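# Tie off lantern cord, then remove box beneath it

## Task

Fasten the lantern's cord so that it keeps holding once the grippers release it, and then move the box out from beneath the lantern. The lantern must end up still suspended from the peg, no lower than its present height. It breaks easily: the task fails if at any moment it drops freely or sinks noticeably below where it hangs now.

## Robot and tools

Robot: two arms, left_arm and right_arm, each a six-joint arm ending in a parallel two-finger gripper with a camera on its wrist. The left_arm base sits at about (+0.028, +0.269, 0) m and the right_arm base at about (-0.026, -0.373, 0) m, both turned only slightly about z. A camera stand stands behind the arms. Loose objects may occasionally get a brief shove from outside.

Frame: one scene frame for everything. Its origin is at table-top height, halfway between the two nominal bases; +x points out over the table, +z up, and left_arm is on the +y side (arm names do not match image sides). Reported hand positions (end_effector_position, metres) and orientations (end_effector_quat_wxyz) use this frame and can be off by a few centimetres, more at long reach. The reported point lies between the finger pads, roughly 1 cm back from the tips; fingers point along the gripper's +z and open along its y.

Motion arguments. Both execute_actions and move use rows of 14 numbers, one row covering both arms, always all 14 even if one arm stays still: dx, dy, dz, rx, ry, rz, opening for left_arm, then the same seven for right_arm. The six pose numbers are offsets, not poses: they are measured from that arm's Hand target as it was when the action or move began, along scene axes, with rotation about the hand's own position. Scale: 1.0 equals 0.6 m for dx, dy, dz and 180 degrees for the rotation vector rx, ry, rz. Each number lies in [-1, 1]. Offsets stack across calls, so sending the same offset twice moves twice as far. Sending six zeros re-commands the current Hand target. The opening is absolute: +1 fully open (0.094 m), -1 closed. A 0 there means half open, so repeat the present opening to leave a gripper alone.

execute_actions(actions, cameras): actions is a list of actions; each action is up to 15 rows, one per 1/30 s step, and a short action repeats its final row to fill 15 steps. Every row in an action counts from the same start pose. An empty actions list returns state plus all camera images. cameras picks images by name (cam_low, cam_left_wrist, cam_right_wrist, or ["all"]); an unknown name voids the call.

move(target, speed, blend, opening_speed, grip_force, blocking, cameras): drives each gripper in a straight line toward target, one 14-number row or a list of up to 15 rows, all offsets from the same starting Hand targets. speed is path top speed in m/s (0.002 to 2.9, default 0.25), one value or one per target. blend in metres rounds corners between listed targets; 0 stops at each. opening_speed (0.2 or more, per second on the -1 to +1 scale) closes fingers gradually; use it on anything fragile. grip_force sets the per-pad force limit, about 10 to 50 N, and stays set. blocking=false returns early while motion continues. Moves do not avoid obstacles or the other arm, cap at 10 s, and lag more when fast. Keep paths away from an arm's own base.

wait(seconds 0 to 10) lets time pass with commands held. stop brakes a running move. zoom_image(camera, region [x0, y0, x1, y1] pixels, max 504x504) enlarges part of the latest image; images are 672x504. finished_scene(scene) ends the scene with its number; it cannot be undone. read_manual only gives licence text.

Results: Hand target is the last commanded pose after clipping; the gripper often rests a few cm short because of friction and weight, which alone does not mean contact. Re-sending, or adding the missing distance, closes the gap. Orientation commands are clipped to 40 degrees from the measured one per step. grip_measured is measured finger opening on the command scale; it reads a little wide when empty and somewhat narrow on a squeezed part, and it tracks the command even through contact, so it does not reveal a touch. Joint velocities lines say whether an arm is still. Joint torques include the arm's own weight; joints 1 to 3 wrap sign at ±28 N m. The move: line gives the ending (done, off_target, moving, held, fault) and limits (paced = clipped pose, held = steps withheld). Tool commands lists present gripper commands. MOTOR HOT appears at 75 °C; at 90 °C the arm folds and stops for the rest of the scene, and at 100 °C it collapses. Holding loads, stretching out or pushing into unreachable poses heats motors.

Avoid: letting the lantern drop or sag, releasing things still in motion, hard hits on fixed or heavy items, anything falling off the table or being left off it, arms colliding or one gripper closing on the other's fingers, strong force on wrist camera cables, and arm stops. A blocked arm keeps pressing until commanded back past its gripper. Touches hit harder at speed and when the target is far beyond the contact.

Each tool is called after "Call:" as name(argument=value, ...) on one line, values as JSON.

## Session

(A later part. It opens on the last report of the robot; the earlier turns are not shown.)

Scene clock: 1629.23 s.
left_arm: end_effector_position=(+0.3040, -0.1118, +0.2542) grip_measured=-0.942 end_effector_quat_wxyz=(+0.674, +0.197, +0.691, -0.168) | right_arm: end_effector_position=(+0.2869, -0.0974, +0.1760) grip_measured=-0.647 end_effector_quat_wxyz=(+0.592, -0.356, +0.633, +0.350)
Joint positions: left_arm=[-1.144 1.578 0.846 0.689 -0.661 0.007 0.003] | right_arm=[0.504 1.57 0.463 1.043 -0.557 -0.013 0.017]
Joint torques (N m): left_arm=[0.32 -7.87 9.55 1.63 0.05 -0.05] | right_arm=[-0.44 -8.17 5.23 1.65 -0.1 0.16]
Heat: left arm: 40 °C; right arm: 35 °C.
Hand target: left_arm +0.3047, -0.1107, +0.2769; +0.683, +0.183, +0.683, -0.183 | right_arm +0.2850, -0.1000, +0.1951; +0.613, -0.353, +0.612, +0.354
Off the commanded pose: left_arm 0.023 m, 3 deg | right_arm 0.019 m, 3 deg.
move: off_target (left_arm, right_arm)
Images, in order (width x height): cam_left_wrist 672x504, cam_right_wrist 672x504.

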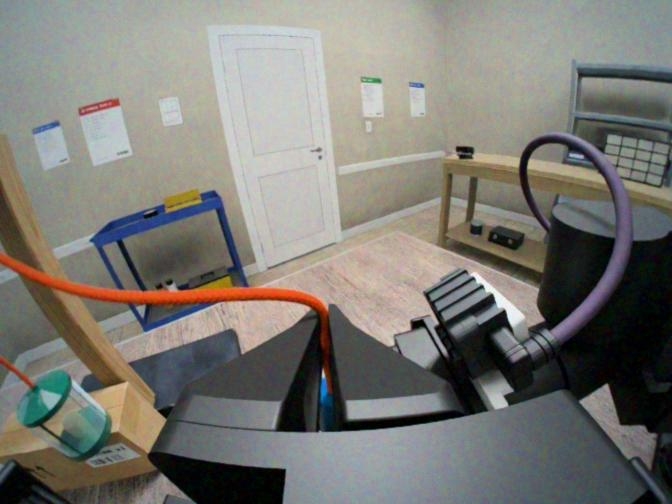

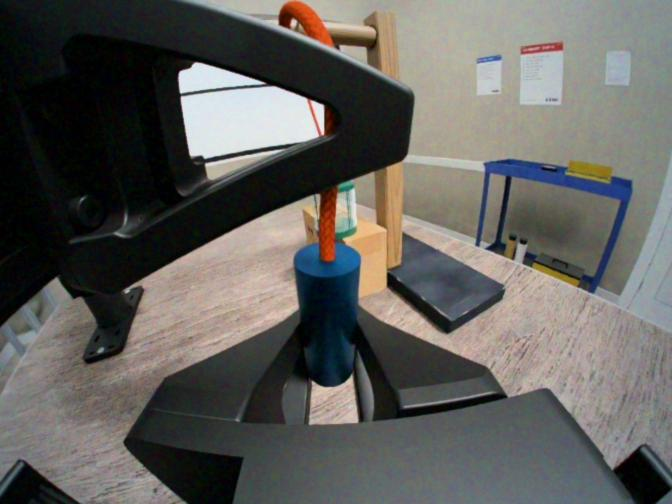

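Call:
move(target=[[0,0,0,0,0,0,-1,0,0,0,0,0,0,-0.2],[0,0,0,0,0,0,-1,-0.1,-0.174,0.0,0,0,0,-0.2]], opening_speed=0.8, speed=0.15, cameras=["cam_left_wrist","cam_right_wrist","cam_low"])

Scene clock: 1641.10 s.
left_arm: end_effector_position=(+0.3040, -0.1117, +0.2528) grip_measured=-0.942 end_effector_quat_wxyz=(+0.673, +0.199, +0.693, -0.166) | right_arm: end_effector_position=(+0.2265, -0.2037, +0.1915) grip_measured=-0.203 end_effector_quat_wxyz=(+0.610, -0.350, +0.616, +0.355)
Joint positions: left_arm=[-1.144 1.578 0.846 0.683 -0.661 0.007 0.003] | right_arm=[0.093 1.082 0.162 0.912 -0.965 0.003 0.037]
Joint torques (N m): left_arm=[0.32 -7.9 9.52 1.7 0.05 -0.08] | right_arm=[-0.46 -3.04 6.35 1.05 -0.11 0.01]
Heat: left arm: 41 °C; right arm: 35 °C.
Hand target: left_arm +0.3047, -0.1107, +0.2769; +0.683, +0.183, +0.683, -0.183 | right_arm +0.2250, -0.2043, +0.1951; +0.613, -0.353, +0.612, +0.354
Off the commanded pose: left_arm 0.024 m, 3 deg | right_arm 0.004 m, 1 deg.
move: off_target (left_arm)

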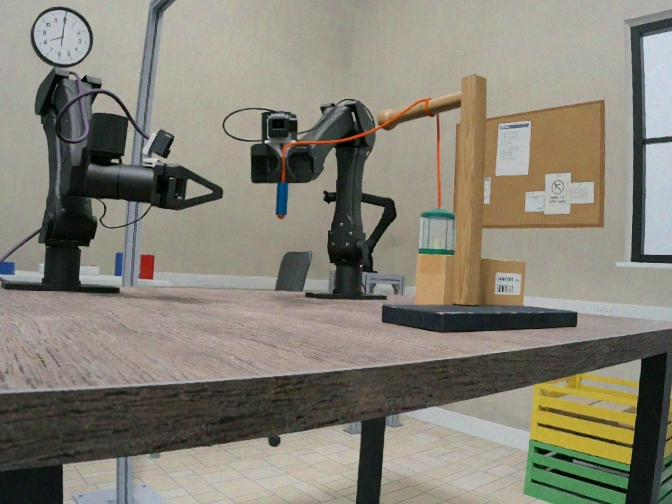

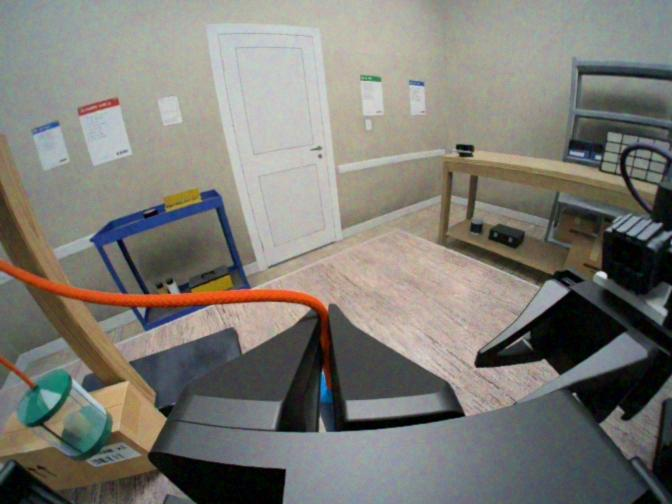

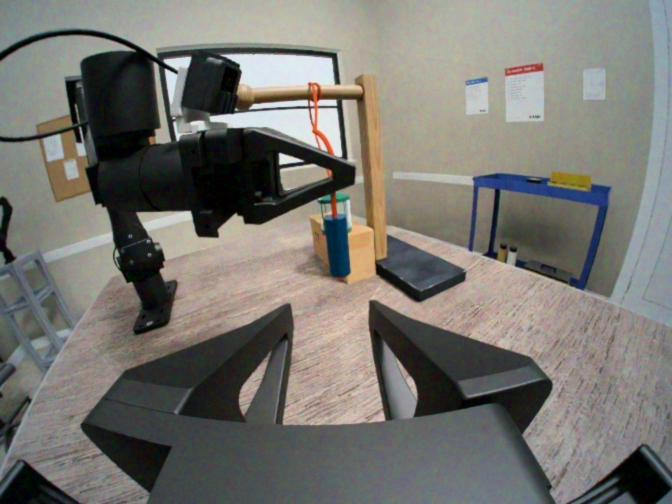

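Call:
move(target=[[0.0422,0.1512,-0.1198,0,0,0.0556,-1,-0.0167,-0.17,0.04,0,0,-0.1,-0.5],[0.0255,0.3345,-0.1332,0,0,0.0833,-1,-0.03,-0.3,0.08,0,0,-0.2,-0.5],[0.0088,0.5012,-0.0615,0.2165,-0.125,0,-1,-0.0417,-0.4095,0.1083,0,0,-0.2833,-0.5],[-0.0828,0.5845,0.1052,0.27655,-0.18653,-0.04031,-1,-0.0417,-0.4095,0.1083,0,0,-0.2833,-0.5]], blend=[0.03,0.03,0.03,0], speed=0.2, cameras=["cam_left_wrist","cam_right_wrist","cam_low"])

Scene clock: 1693.43 s.
left_arm: end_effector_position=(+0.2577, +0.2419, +0.3318) grip_measured=-0.942 end_effector_quat_wxyz=(+0.696, +0.526, +0.470, +0.134) | right_arm: end_effector_position=(+0.1999, -0.4472, +0.2480) grip_measured=-0.497 end_effector_quat_wxyz=(+0.702, -0.046, +0.707, +0.073)
Joint positions: left_arm=[0.792 0.609 0.607 0.03 1.403 1.004 0.003] | right_arm=[-1.13 0.53 0.282 0.229 -1.313 0.021 0.024]
Joint torques (N m): left_arm=[0.55 1.72 9.78 1.16 0.18 0.09] | right_arm=[-0.5 1.42 10.4 0.84 0.01 -0.12]
Heat: left arm: 41 °C; right arm: 33 °C.
Hand target: left_arm +0.2550, +0.2400, +0.3400; +0.694, +0.534, +0.464, +0.135 | right_arm +0.1999, -0.4501, +0.2600; +0.705, -0.055, +0.705, +0.056
Off the commanded pose: left_arm 0.009 m, 1 deg | right_arm 0.012 m, 2 deg.
move: off_target (right_arm)

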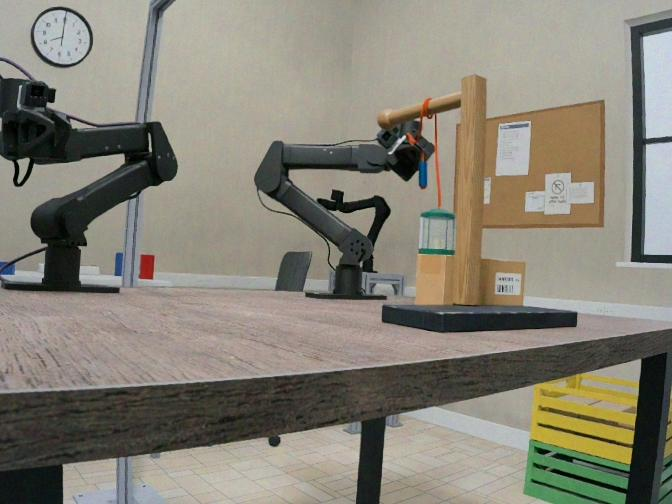

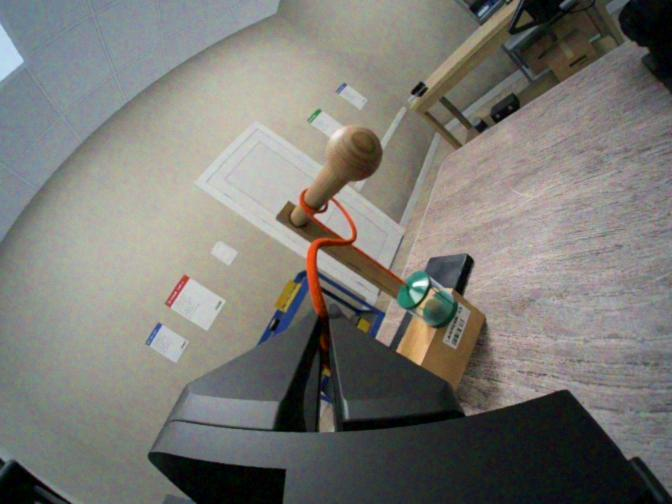

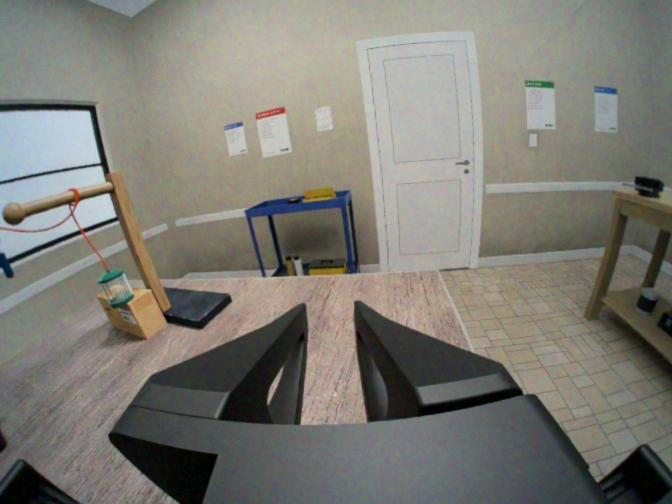

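Call:
move(target=[[-0.02,0.0158,0,-0.3721,0.2909,0,-1,0,0,0,0,0,0,-0.5],[-0.02,0.0158,0,-0.7442,0.5818,0,-1,0,0,0,0,0,0,-0.5]], blend=[0.01,0], speed=0.45, cameras=["cam_left_wrist","cam_low"])

Scene clock: 1714.07 s.
left_arm: end_effector_position=(+0.2464, +0.2525, +0.3347) grip_measured=-0.942 end_effector_quat_wxyz=(-0.191, +0.426, -0.578, +0.669) | right_arm: end_effector_position=(+0.1999, -0.4472, +0.2480) grip_measured=-0.497 end_effector_quat_wxyz=(+0.702, -0.046, +0.707, +0.073)
Joint positions: left_arm=[0.921 0.785 0.887 -0.887 1.527 -1.144 0.003] | right_arm=[-1.13 0.53 0.282 0.229 -1.313 0.021 0.024]
Joint torques (N m): left_arm=[0.72 0.02 6.79 1.1 0.65 -0.07] | right_arm=[-0.5 1.42 10.39 0.84 0.01 -0.12]
Heat: left arm: 40 °C; right arm: 34 °C.
Hand target: left_arm +0.2430, +0.2495, +0.3400; -0.195, +0.416, -0.572, +0.680 | right_arm +0.1999, -0.4501, +0.2600; +0.705, -0.055, +0.705, +0.056
Off the commanded pose: left_arm 0.007 m, 2 deg | right_arm 0.012 m, 2 deg.
joint sent to its limit (left arm) — joint 5 (wrist yaw), upper limit. The joint targets still meet the commanded pose.
move: off_target (right_arm)
Images, in order (width x height): cam_low 672x504, cam_left_wrist 672x504.

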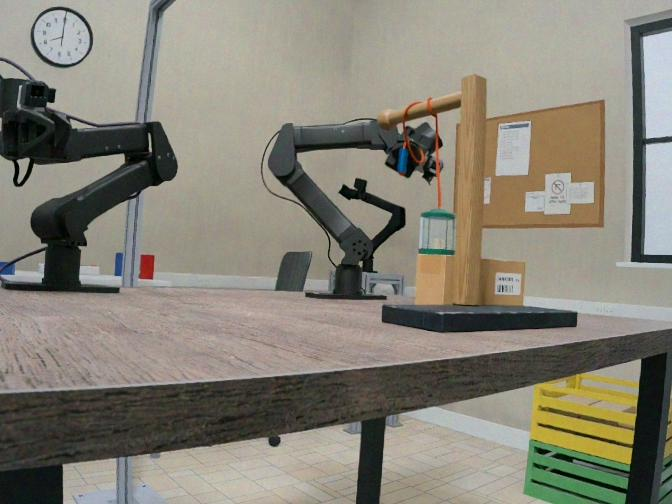

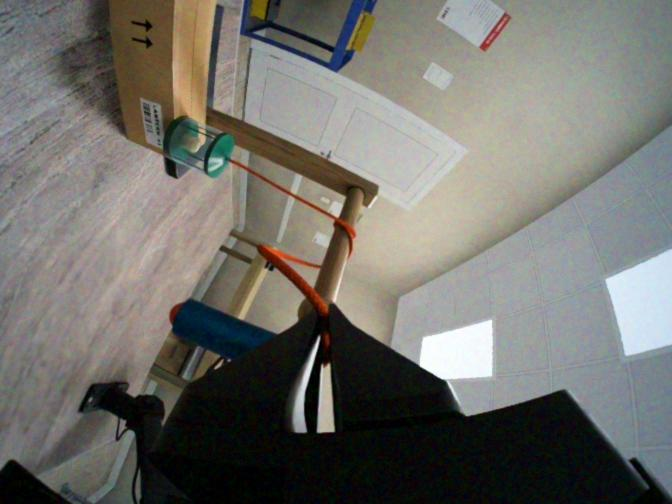

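Call:
move(target=[[0.095,-0.0825,0.225,0,0,0.0444,-1,0,0,0,0,0,0,-0.5],[0.145,-0.2658,0.3333,0,0,0.1,-1,0,0,0,0,0,0,-0.5],[0.17,-0.4492,0.25,0.05005,-0.02496,0.12745,-1,0,0,0,0,0,0,-0.5],[0.1783,-0.5242,0.0833,0.10252,-0.04564,0.15396,-1,0,0,0,0,0,0,-0.5]], blend=[0.03,0.03,0.03,0], speed=0.16, cameras=["cam_left_wrist","cam_low","cam_right_wrist"])

Scene clock: 1746.93 s.
left_arm: end_effector_position=(+0.3505, -0.0641, +0.3965) grip_measured=-0.942 end_effector_quat_wxyz=(+0.446, -0.456, +0.538, -0.551) | right_arm: end_effector_position=(+0.1999, -0.4472, +0.2480) grip_measured=-0.497 end_effector_quat_wxyz=(+0.702, -0.046, +0.707, +0.073)
Joint positions: left_arm=[-1.083 1.535 1.345 0.199 -0.934 -1.587 0.003] | right_arm=[-1.13 0.53 0.282 0.229 -1.313 0.021 0.024]
Joint torques (N m): left_arm=[-0.64 -5.03 6.91 1.68 -0.18 0.14] | right_arm=[-0.51 1.42 10.4 0.84 0.01 -0.12]
Heat: left arm: 38 °C; right arm: 35 °C.
Hand target: left_arm +0.3499, -0.0650, +0.3901; +0.454, -0.455, +0.541, -0.542 | right_arm +0.1999, -0.4501, +0.2600; +0.705, -0.055, +0.705, +0.056
Off the commanded pose: left_arm 0.007 m, 2 deg | right_arm 0.012 m, 2 deg.
move: off_target (right_arm)

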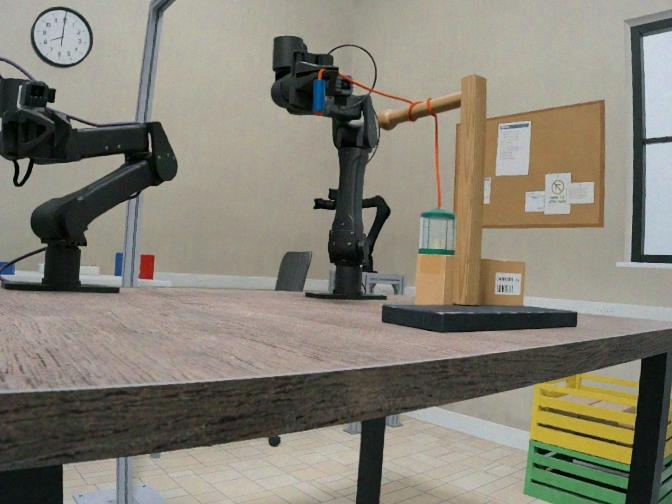

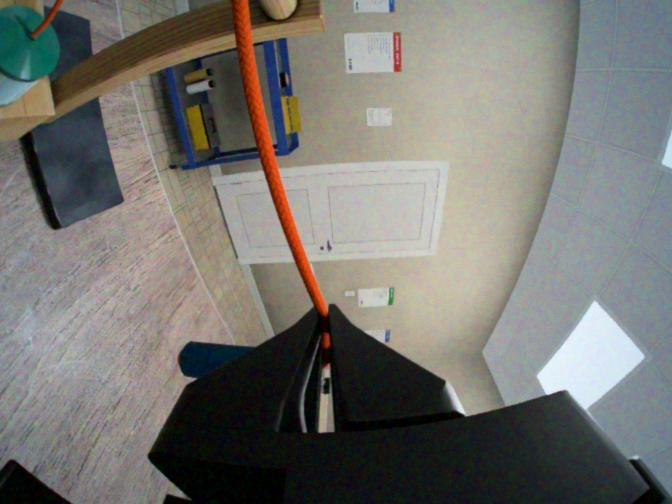

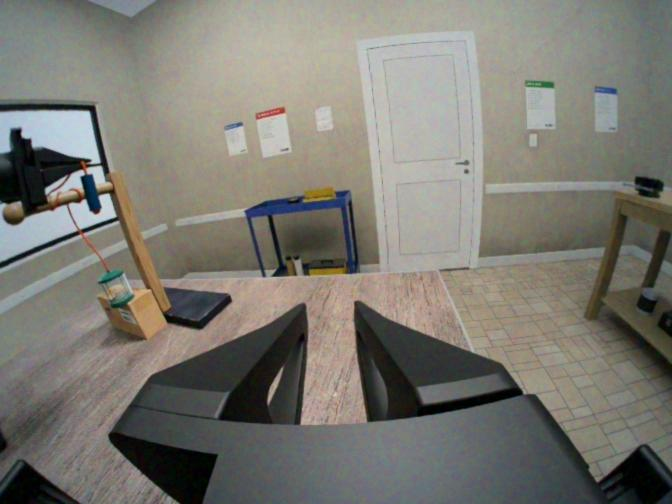

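Call:
zoom_image(camera="cam_low", region=[300, 50, 500, 260])

Call:
zoom_image(camera="cam_right_wrist", region=[0, 120, 170, 350])

Scaled by 2.400 from the camera's 672x504 image, which has a finer 960x720 frame.

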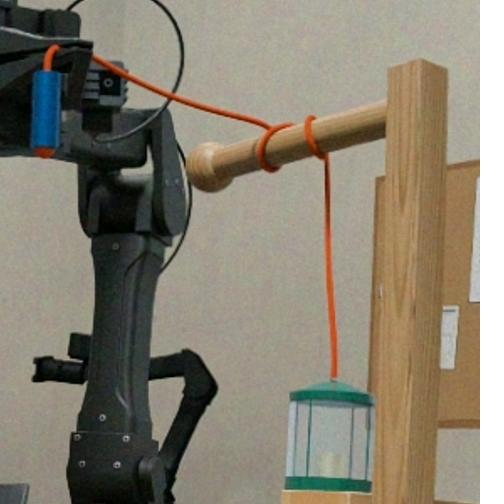

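Scaled by 2.191 from the camera's 672x504 image, which has a finer 960x720 frame.

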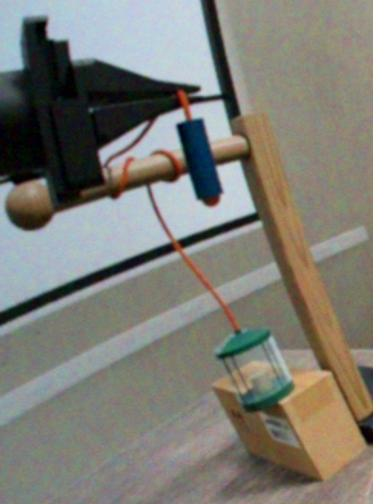

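Call:
move(target=[0.01,-0.075,0.0,0,0,0,-1,0,0,0,0,0,0,-0.5], speed=0.06, cameras=["cam_left_wrist","cam_low","cam_right_wrist"])

Scene clock: 1771.40 s.
left_arm: end_effector_position=(+0.3613, -0.0925, +0.3869) grip_measured=-0.942 end_effector_quat_wxyz=(+0.463, -0.469, +0.531, -0.533) | right_arm: end_effector_position=(+0.1999, -0.4472, +0.2480) grip_measured=-0.497 end_effector_quat_wxyz=(+0.702, -0.046, +0.707, +0.073)
Joint positions: left_arm=[-1.105 1.68 1.468 0.206 -1.011 -1.585 0.003] | right_arm=[-1.13 0.53 0.282 0.229 -1.313 0.021 0.024]
Joint torques (N m): left_arm=[-1.98 -5.03 10.61 1.57 0.17 0.16] | right_arm=[-0.51 1.42 10.4 0.84 0.01 -0.12]
Heat: left arm: 39 °C; right arm: 35 °C.
Hand target: left_arm +0.3558, -0.1101, +0.3899; +0.454, -0.455, +0.542, -0.542 | right_arm +0.1999, -0.4501, +0.2600; +0.705, -0.055, +0.705, +0.056
Off the commanded pose: left_arm 0.019 m, 2 deg | right_arm 0.012 m, 2 deg.
move: off_target (left_arm, right_arm)

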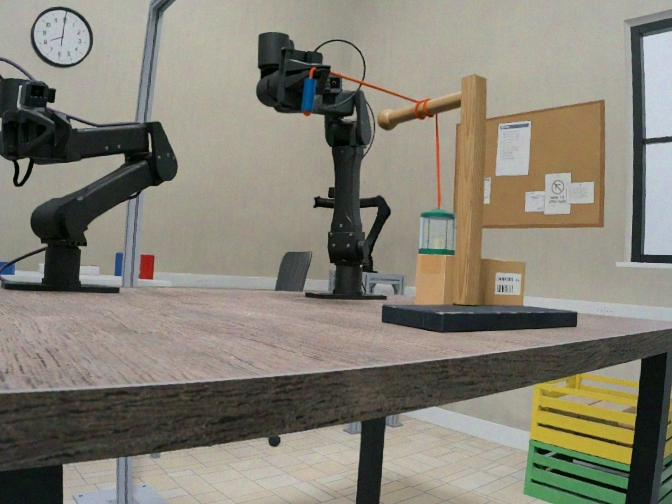

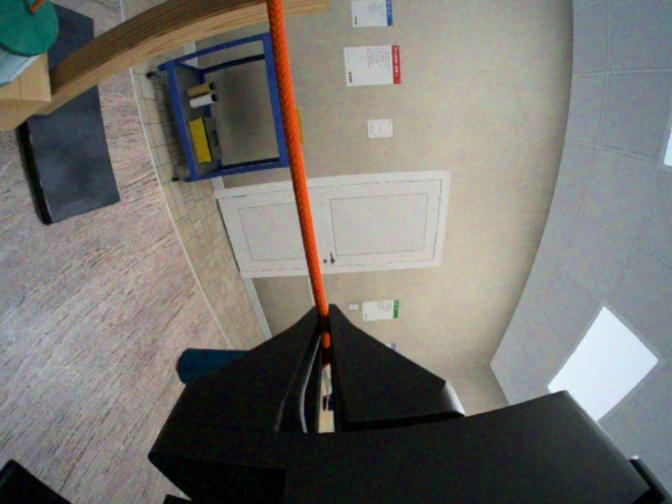

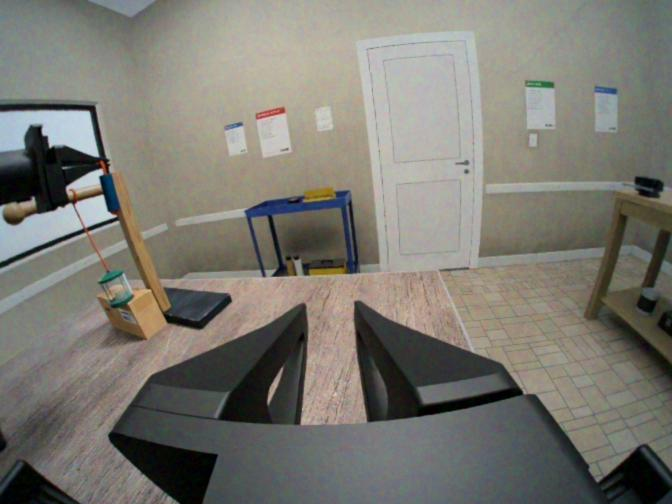

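Call:
move(target=[[-0.018,0.1502,-0.2032,0,0,0,-1,0,0,0,0,0,0,-0.5],[-0.0263,0.3252,-0.2448,0,0,-0.0278,-1,0,0,0,0,0,0,-0.5],[-0.0513,0.4585,-0.1782,-0.0266,0.008,-0.0833,-1,0,0,0,0,0,0,-0.5],[-0.0763,0.4802,-0.0448,-0.0776,0.03214,-0.1381,-1,0,0,0,0,0,0,-0.5]], blend=[0.025,0.025,0.025,0], speed=0.16, cameras=["cam_left_wrist","cam_low","cam_right_wrist"])

Scene clock: 1799.77 s.
left_arm: end_effector_position=(+0.3129, +0.1788, +0.3504) grip_measured=-0.942 end_effector_quat_wxyz=(-0.239, +0.416, -0.580, +0.658) | right_arm: end_effector_position=(+0.1999, -0.4472, +0.2480) grip_measured=-0.497 end_effector_quat_wxyz=(+0.702, -0.046, +0.707, +0.073)
Joint positions: left_arm=[0.116 0.722 0.732 -0.035 0.677 -1.83 0.003] | right_arm=[-1.13 0.53 0.282 0.229 -1.313 0.021 0.024]
Joint torques (N m): left_arm=[0.61 0.42 10.09 1.76 0.16 -0.03] | right_arm=[-0.51 1.42 10.39 0.84 0.01 -0.12]
Heat: left arm: 41 °C; right arm: 35 °C.
Hand target: left_arm +0.3101, +0.1781, +0.3630; -0.242, +0.406, -0.579, +0.665 | right_arm +0.1999, -0.4501, +0.2600; +0.705, -0.055, +0.705, +0.056
Off the commanded pose: left_arm 0.013 m, 1 deg | right_arm 0.012 m, 2 deg.
move: off_target (left_arm, right_arm)

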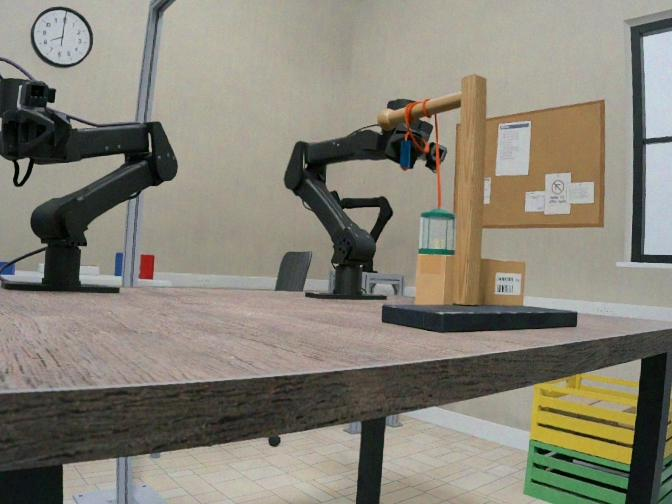

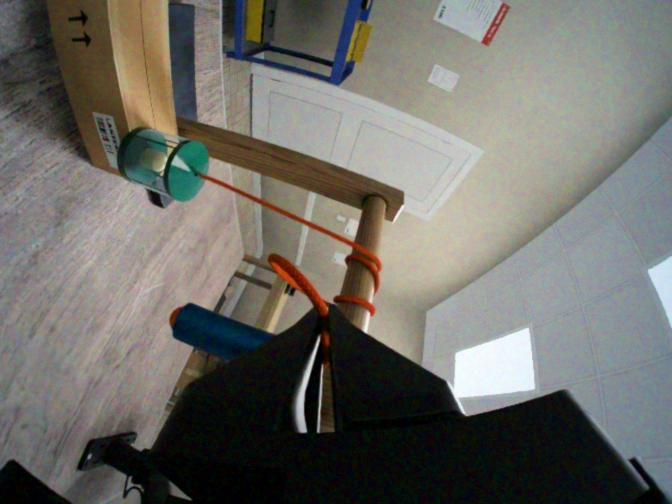

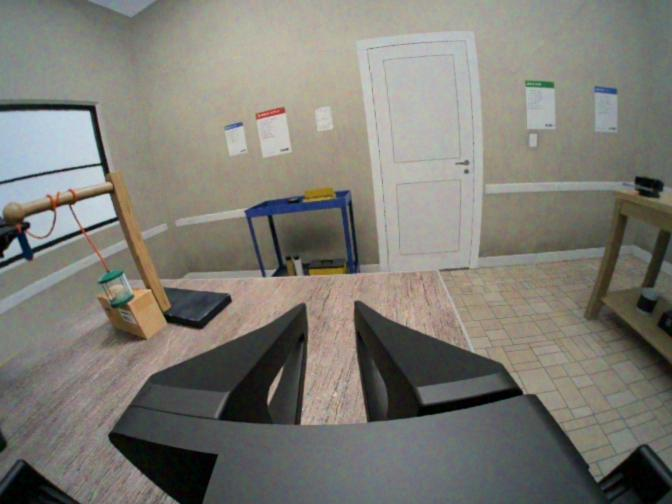

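Call:
move(target=[[0.0415,0.0565,0,0,0,0,-1,0.0835,0.5835,-0.0167,0,0,0.2,-0.1],[0.0415,0.0565,0,0,0,0,-1,0.2685,0.7985,-0.0167,0,0,0.2,-0.1]], blend=[0.03,0], speed=0.2, cameras=["cam_left_wrist","cam_low","cam_right_wrist"])

Scene clock: 1839.00 s.
left_arm: end_effector_position=(+0.3362, +0.2121, +0.3457) grip_measured=-0.942 end_effector_quat_wxyz=(-0.230, +0.424, -0.579, +0.657) | right_arm: end_effector_position=(+0.3579, +0.0236, +0.2346) grip_measured=-0.103 end_effector_quat_wxyz=(+0.639, -0.274, +0.666, +0.269)
Joint positions: left_arm=[0.308 0.851 0.76 0.044 0.87 -1.83 0.003] | right_arm=[0.82 1.823 1.04 0.745 0.017 0.008 0.042]
Joint torques (N m): left_arm=[0.73 -0.2 10.56 1.8 0.2 -0.02] | right_arm=[0.4 -8.79 9.87 1.47 0.08 -0.05]
Heat: left arm: 40 °C; right arm: 35 °C.
Hand target: left_arm +0.3350, +0.2120, +0.3630; -0.242, +0.406, -0.579, +0.665 | right_arm +0.3611, +0.0291, +0.2500; +0.653, -0.271, +0.653, +0.271
Off the commanded pose: left_arm 0.017 m, 3 deg | right_arm 0.017 m, 2 deg.
move: off_target (left_arm, right_arm)

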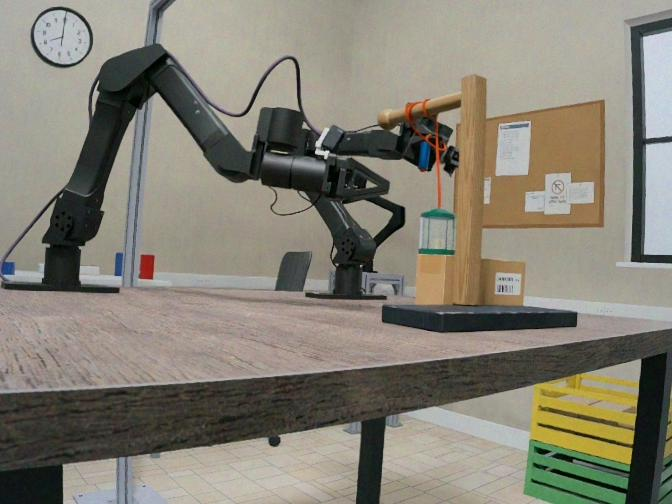

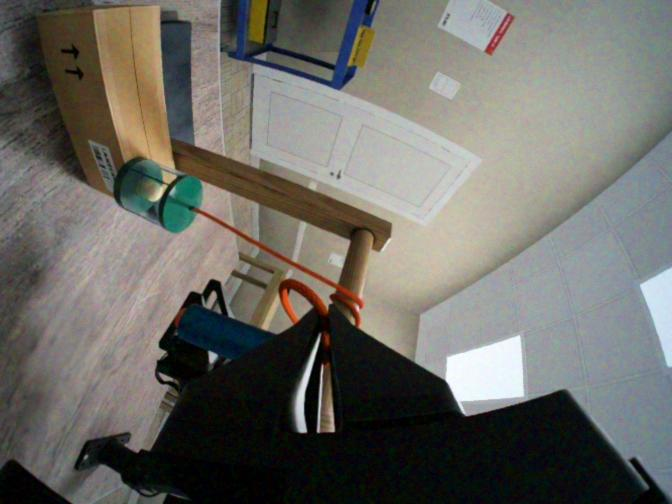

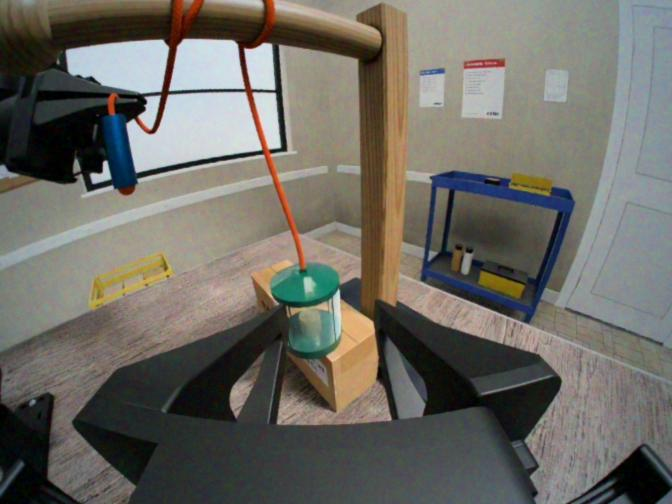

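Call:
move(target=[0,0,0,0,0,0,-1,0.0058,0.0648,0,0,0,0,-0.1], speed=0.1, cameras=["cam_right_wrist"])

Scene clock: 1866.80 s.
left_arm: end_effector_position=(+0.3362, +0.2121, +0.3457) grip_measured=-0.942 end_effector_quat_wxyz=(-0.230, +0.424, -0.579, +0.657) | right_arm: end_effector_position=(+0.3607, +0.0637, +0.2379) grip_measured=-0.103 end_effector_quat_wxyz=(+0.643, -0.274, +0.661, +0.271)
Joint positions: left_arm=[0.308 0.851 0.76 0.044 0.87 -1.83 0.003] | right_arm=[0.882 1.928 1.185 0.718 0.075 0.008 0.042]
Joint torques (N m): left_arm=[0.73 -0.16 10.59 1.79 0.2 -0.02] | right_arm=[0.17 -9.73 10.07 1.37 0.09 -0.05]
Heat: left arm: 40 °C; right arm: 35 °C.
Hand target: left_arm +0.3350, +0.2120, +0.3630; -0.242, +0.406, -0.579, +0.665 | right_arm +0.3647, +0.0679, +0.2500; +0.653, -0.270, +0.653, +0.271
Off the commanded pose: left_arm 0.017 m, 3 deg | right_arm 0.013 m, 2 deg.
move: off_target (left_arm, right_arm)
Images, in order (width x height): cam_right_wrist 672x504.

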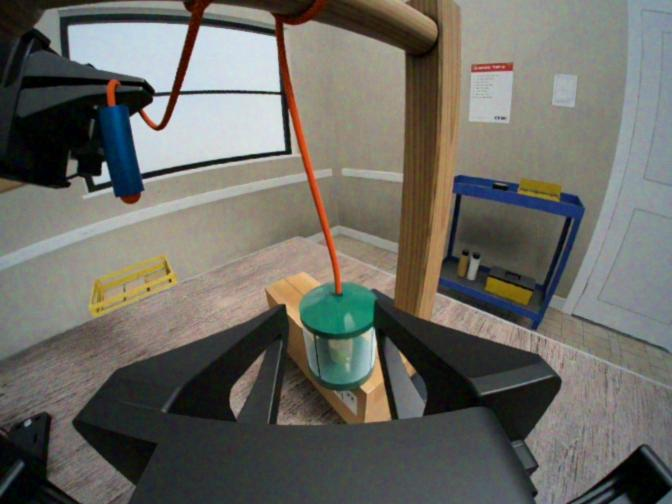

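Call:
move(target=[[0,0,0,0,0,0,-1,0.0,0.0,0.035,0,0,0,-0.1],[0,0,0,0,0,0,-1,0.0588,0.0518,0.035,0,0,0,-0.1]], blend=[0.008,0], speed=0.08, cameras=["cam_right_wrist","cam_low"])

Scene clock: 1887.77 s.
left_arm: end_effector_position=(+0.3362, +0.2121, +0.3457) grip_measured=-0.942 end_effector_quat_wxyz=(-0.230, +0.424, -0.579, +0.657) | right_arm: end_effector_position=(+0.3948, +0.0969, +0.2566) grip_measured=-0.103 end_effector_quat_wxyz=(+0.643, -0.273, +0.664, +0.268)
Joint positions: left_arm=[0.308 0.851 0.76 0.044 0.87 -1.83 0.003] | right_arm=[0.875 2.061 1.467 0.565 0.076 0.007 0.042]
Joint torques (N m): left_arm=[0.7 -0.2 10.59 1.81 0.2 -0.02] | right_arm=[-0.46 -11.4 10.52 1.38 -0.05 -0.04]
Heat: left arm: 40 °C; right arm: 35 °C.
Hand target: left_arm +0.3350, +0.2120, +0.3630; -0.242, +0.406, -0.579, +0.665 | right_arm +0.3998, +0.0990, +0.2709; +0.653, -0.270, +0.653, +0.271
Off the commanded pose: left_arm 0.017 m, 3 deg | right_arm 0.015 m, 2 deg.
move: off_target (left_arm, right_arm)
Images, in order (width x height): cam_low 672x504, cam_right_wrist 672x504.

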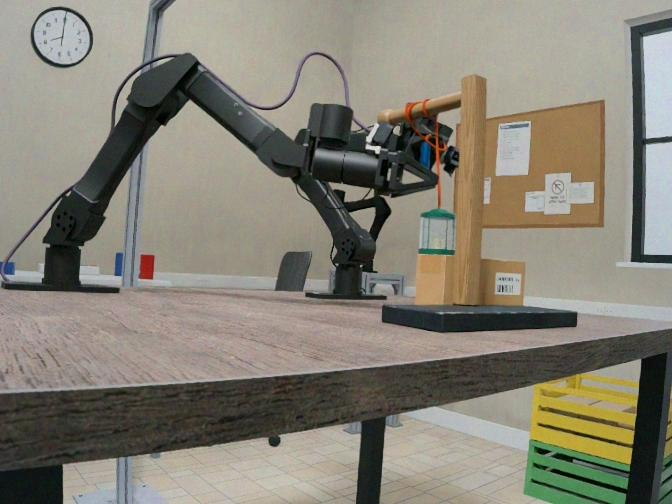

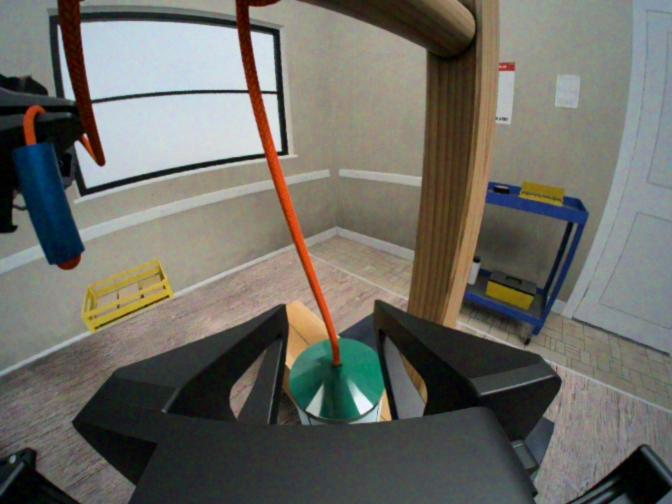

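Call:
zoom_image(camera="cam_low", region=[370, 90, 490, 270])

Call:
zoom_image(camera="cam_right_wrist", region=[210, 240, 450, 440])

Scaled by 2.800 from the camera's 672x504 image, which has a finer 960x720 frame.

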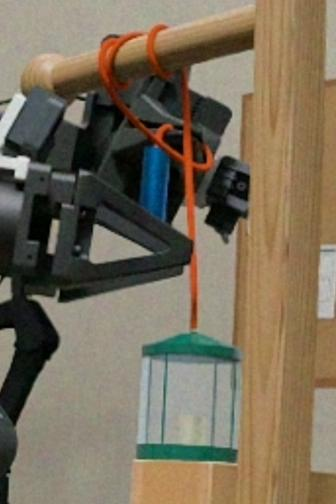

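Scaled by 2.100 from the camera's 672x504 image, which has a finer 960x720 frame.

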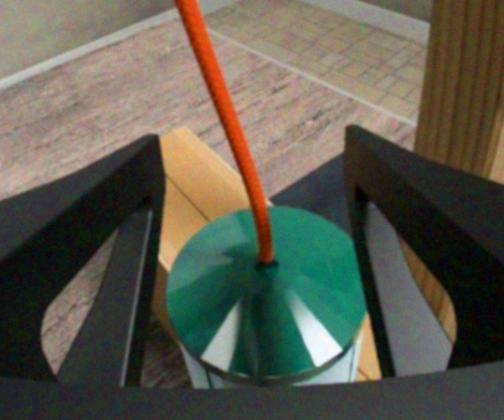

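Call:
move(target=[[0,0,0,0,0,0,-1,0,0,-0.01,0,0,0,-0.4],[0,0,0,0,0,0,-1,0.0267,0.0267,-0.0283,0,0,0,-0.4]], blend=[0.005,0], speed=0.06, cameras=["cam_right_wrist","cam_low"])

Call:
zoom_image(camera="cam_low", region=[370, 90, 490, 270])

Scene clock: 1931.17 s.
left_arm: end_effector_position=(+0.3362, +0.2121, +0.3457) grip_measured=-0.942 end_effector_quat_wxyz=(-0.230, +0.424, -0.579, +0.657) | right_arm: end_effector_position=(+0.4104, +0.1124, +0.2388) grip_measured=-0.397 end_effector_quat_wxyz=(+0.640, -0.273, +0.667, +0.266)
Joint positions: left_arm=[0.308 0.851 0.76 0.044 0.87 -1.83 0.003] | right_arm=[0.873 2.162 1.559 0.564 0.076 0.007 0.028]
Joint torques (N m): left_arm=[0.72 -0.23 10.51 1.82 0.22 -0.02] | right_arm=[-0.53 -11.93 10.51 1.49 -0.08 -0.04]
Heat: left arm: 40 °C; right arm: 37 °C.
Hand target: left_arm +0.3350, +0.2120, +0.3630; -0.242, +0.406, -0.579, +0.665 | right_arm +0.4160, +0.1149, +0.2540; +0.654, -0.270, +0.653, +0.270
Off the commanded pose: left_arm 0.017 m, 3 deg | right_arm 0.016 m, 2 deg.
move: off_target (left_arm, right_arm); blend cut to 0 m at target 1
Images, in order (width x height): cam_low 672x504, cam_right_wrist 672x504.

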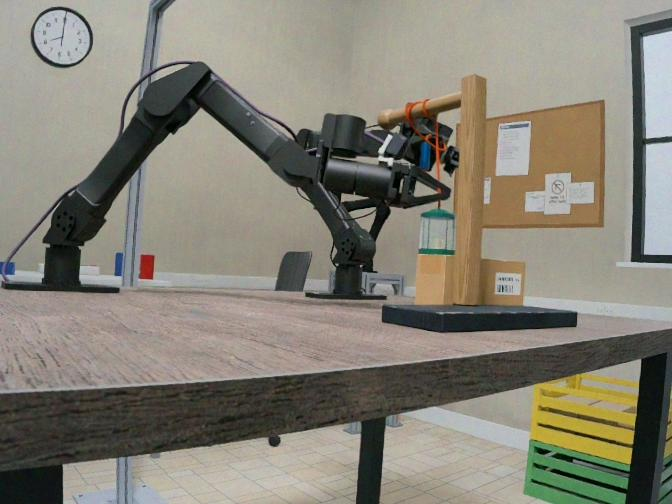

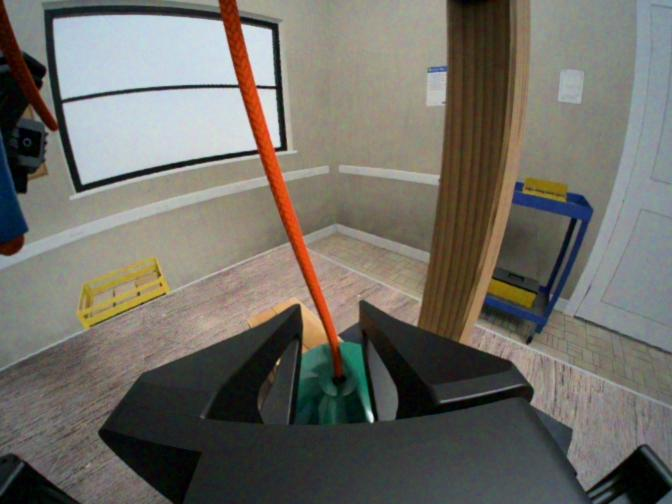

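Scaled by 2.800 from the camera's 672x504 image, which has a finer 960x720 frame.

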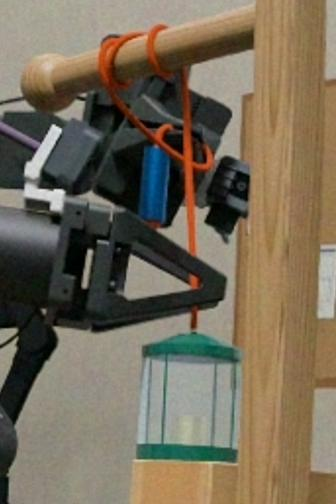

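Call:
move(target=[0,0,0,0,0,0,-1,0,0,0,0,0,0,-1], opening_speed=0.8, cameras=["cam_right_wrist","cam_low"])

Scene clock: 1937.63 s.
left_arm: end_effector_position=(+0.3362, +0.2121, +0.3457) grip_measured=-0.942 end_effector_quat_wxyz=(-0.230, +0.424, -0.579, +0.657) | right_arm: end_effector_position=(+0.4104, +0.1124, +0.2388) grip_measured=-0.929 end_effector_quat_wxyz=(+0.640, -0.273, +0.667, +0.266)
Joint positions: left_arm=[0.308 0.851 0.76 0.044 0.87 -1.83 0.003] | right_arm=[0.873 2.162 1.559 0.564 0.076 0.007 0.003]
Joint torques (N m): left_arm=[0.72 -0.23 10.5 1.81 0.21 -0.02] | right_arm=[-0.53 -11.95 10.51 1.48 -0.08 -0.05]
Heat: left arm: 40 °C; right arm: 37 °C.
Hand target: left_arm +0.3350, +0.2120, +0.3630; -0.242, +0.406, -0.579, +0.665 | right_arm +0.4160, +0.1149, +0.2540; +0.654, -0.270, +0.653, +0.270
Off the commanded pose: left_arm 0.017 m, 3 deg | right_arm 0.016 m, 2 deg.
move: off_target (left_arm, right_arm)
Images, in order (width x height): cam_low 672x504, cam_right_wrist 672x504.

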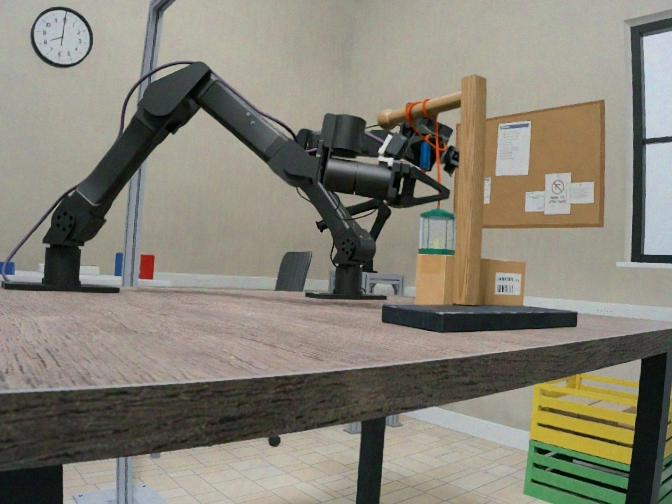

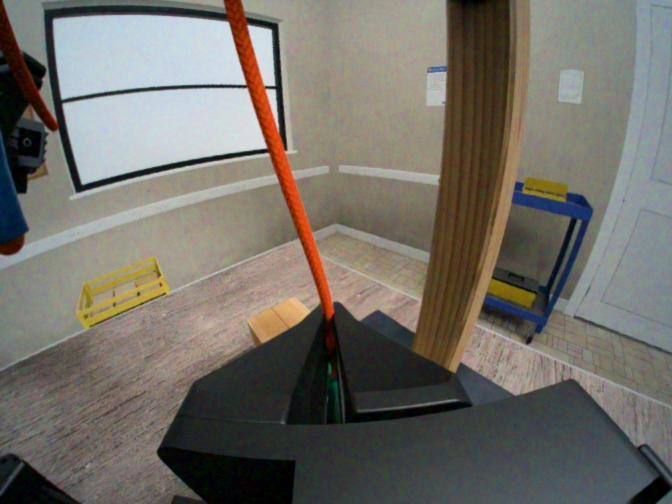

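Call:
move(target=[0,0,0,0,0,0,-1,0,0,0.1417,0,0,0,-1], speed=0.06, cameras=["cam_right_wrist","cam_low"])

Scene clock: 1964.43 s.
left_arm: end_effector_position=(+0.3362, +0.2121, +0.3457) grip_measured=-0.942 end_effector_quat_wxyz=(-0.230, +0.424, -0.579, +0.657) | right_arm: end_effector_position=(+0.4165, +0.1195, +0.2536) grip_measured=-0.930 end_effector_quat_wxyz=(+0.597, -0.293, +0.706, +0.244)
Joint positions: left_arm=[0.308 0.851 0.76 0.044 0.87 -1.83 0.003] | right_arm=[0.873 2.162 1.754 0.237 0.076 0.007 0.003]
Joint torques (N m): left_arm=[0.72 -0.17 10.52 1.8 0.19 -0.02] | right_arm=[-0.5 -19.19 11.89 1.85 -0.07 -0.06]
Heat: left arm: 41 °C; right arm: 37 °C.
Hand target: left_arm +0.3350, +0.2120, +0.3630; -0.242, +0.406, -0.579, +0.665 | right_arm +0.4160, +0.1148, +0.3391; +0.654, -0.270, +0.653, +0.270
Off the commanded pose: left_arm 0.017 m, 3 deg | right_arm 0.086 m, 10 deg.
move: off_target (left_arm, right_arm)
Images, in order (width x height): cam_low 672x504, cam_right_wrist 672x504.

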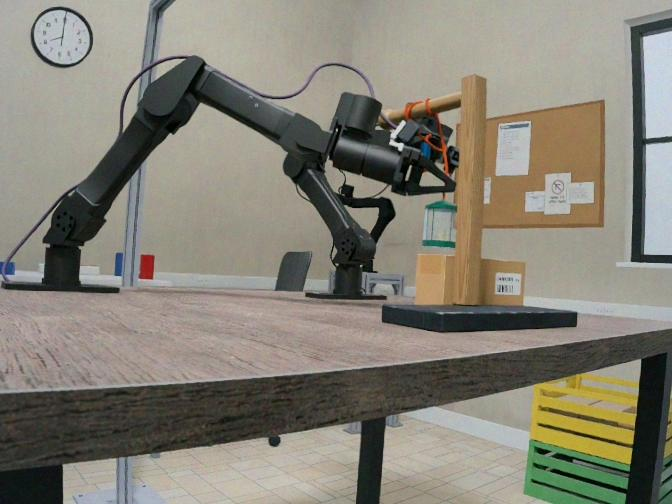

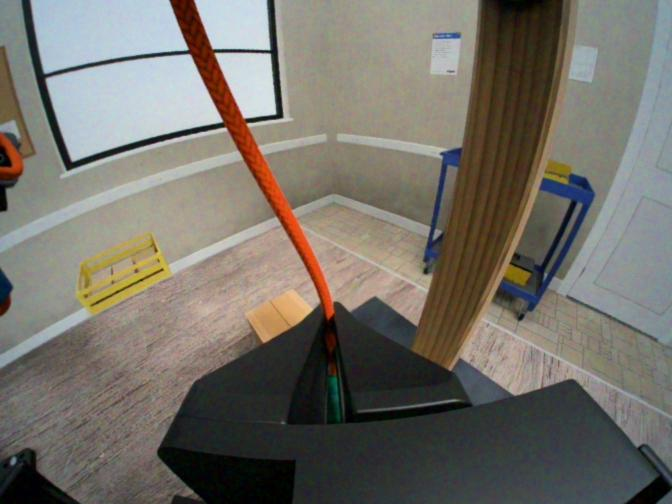

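Call:
move(target=[0,0,0,0,0,0,-1,0,0,0.05,0,0,0,-1], speed=0.06, cameras=["cam_low"])

Scene clock: 1972.83 s.
left_arm: end_effector_position=(+0.3362, +0.2121, +0.3457) grip_measured=-0.942 end_effector_quat_wxyz=(-0.230, +0.424, -0.579, +0.657) | right_arm: end_effector_position=(+0.4188, +0.1171, +0.2756) grip_measured=-0.930 end_effector_quat_wxyz=(+0.591, -0.295, +0.712, +0.238)
Joint positions: left_arm=[0.308 0.851 0.76 0.044 0.87 -1.83 0.003] | right_arm=[0.868 2.151 1.845 0.116 0.076 0.006 0.003]
Joint torques (N m): left_arm=[0.75 -0.23 10.54 1.8 0.2 -0.02] | right_arm=[-0.12 -19.18 12.92 1.91 -0.07 -0.04]
Heat: left arm: 41 °C; right arm: 39 °C.
Hand target: left_arm +0.3350, +0.2120, +0.3630; -0.242, +0.406, -0.579, +0.665 | right_arm +0.4160, +0.1149, +0.3692; +0.654, -0.270, +0.653, +0.271
Off the commanded pose: left_arm 0.017 m, 3 deg | right_arm 0.094 m, 11 deg.
move: off_target (left_arm, right_arm)
Images, in order (width x height): cam_low 672x504.

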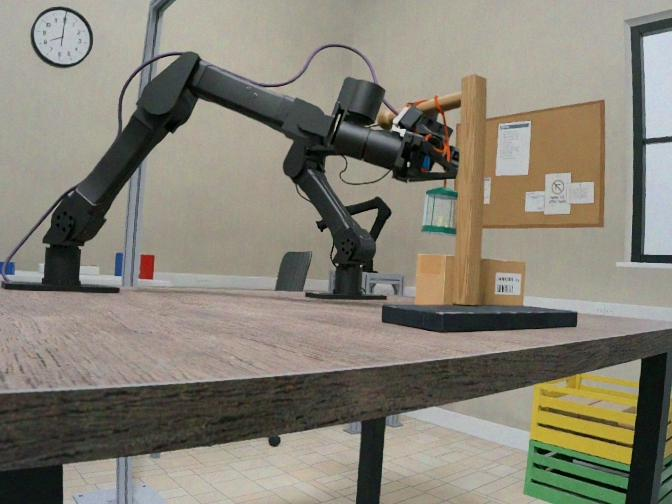

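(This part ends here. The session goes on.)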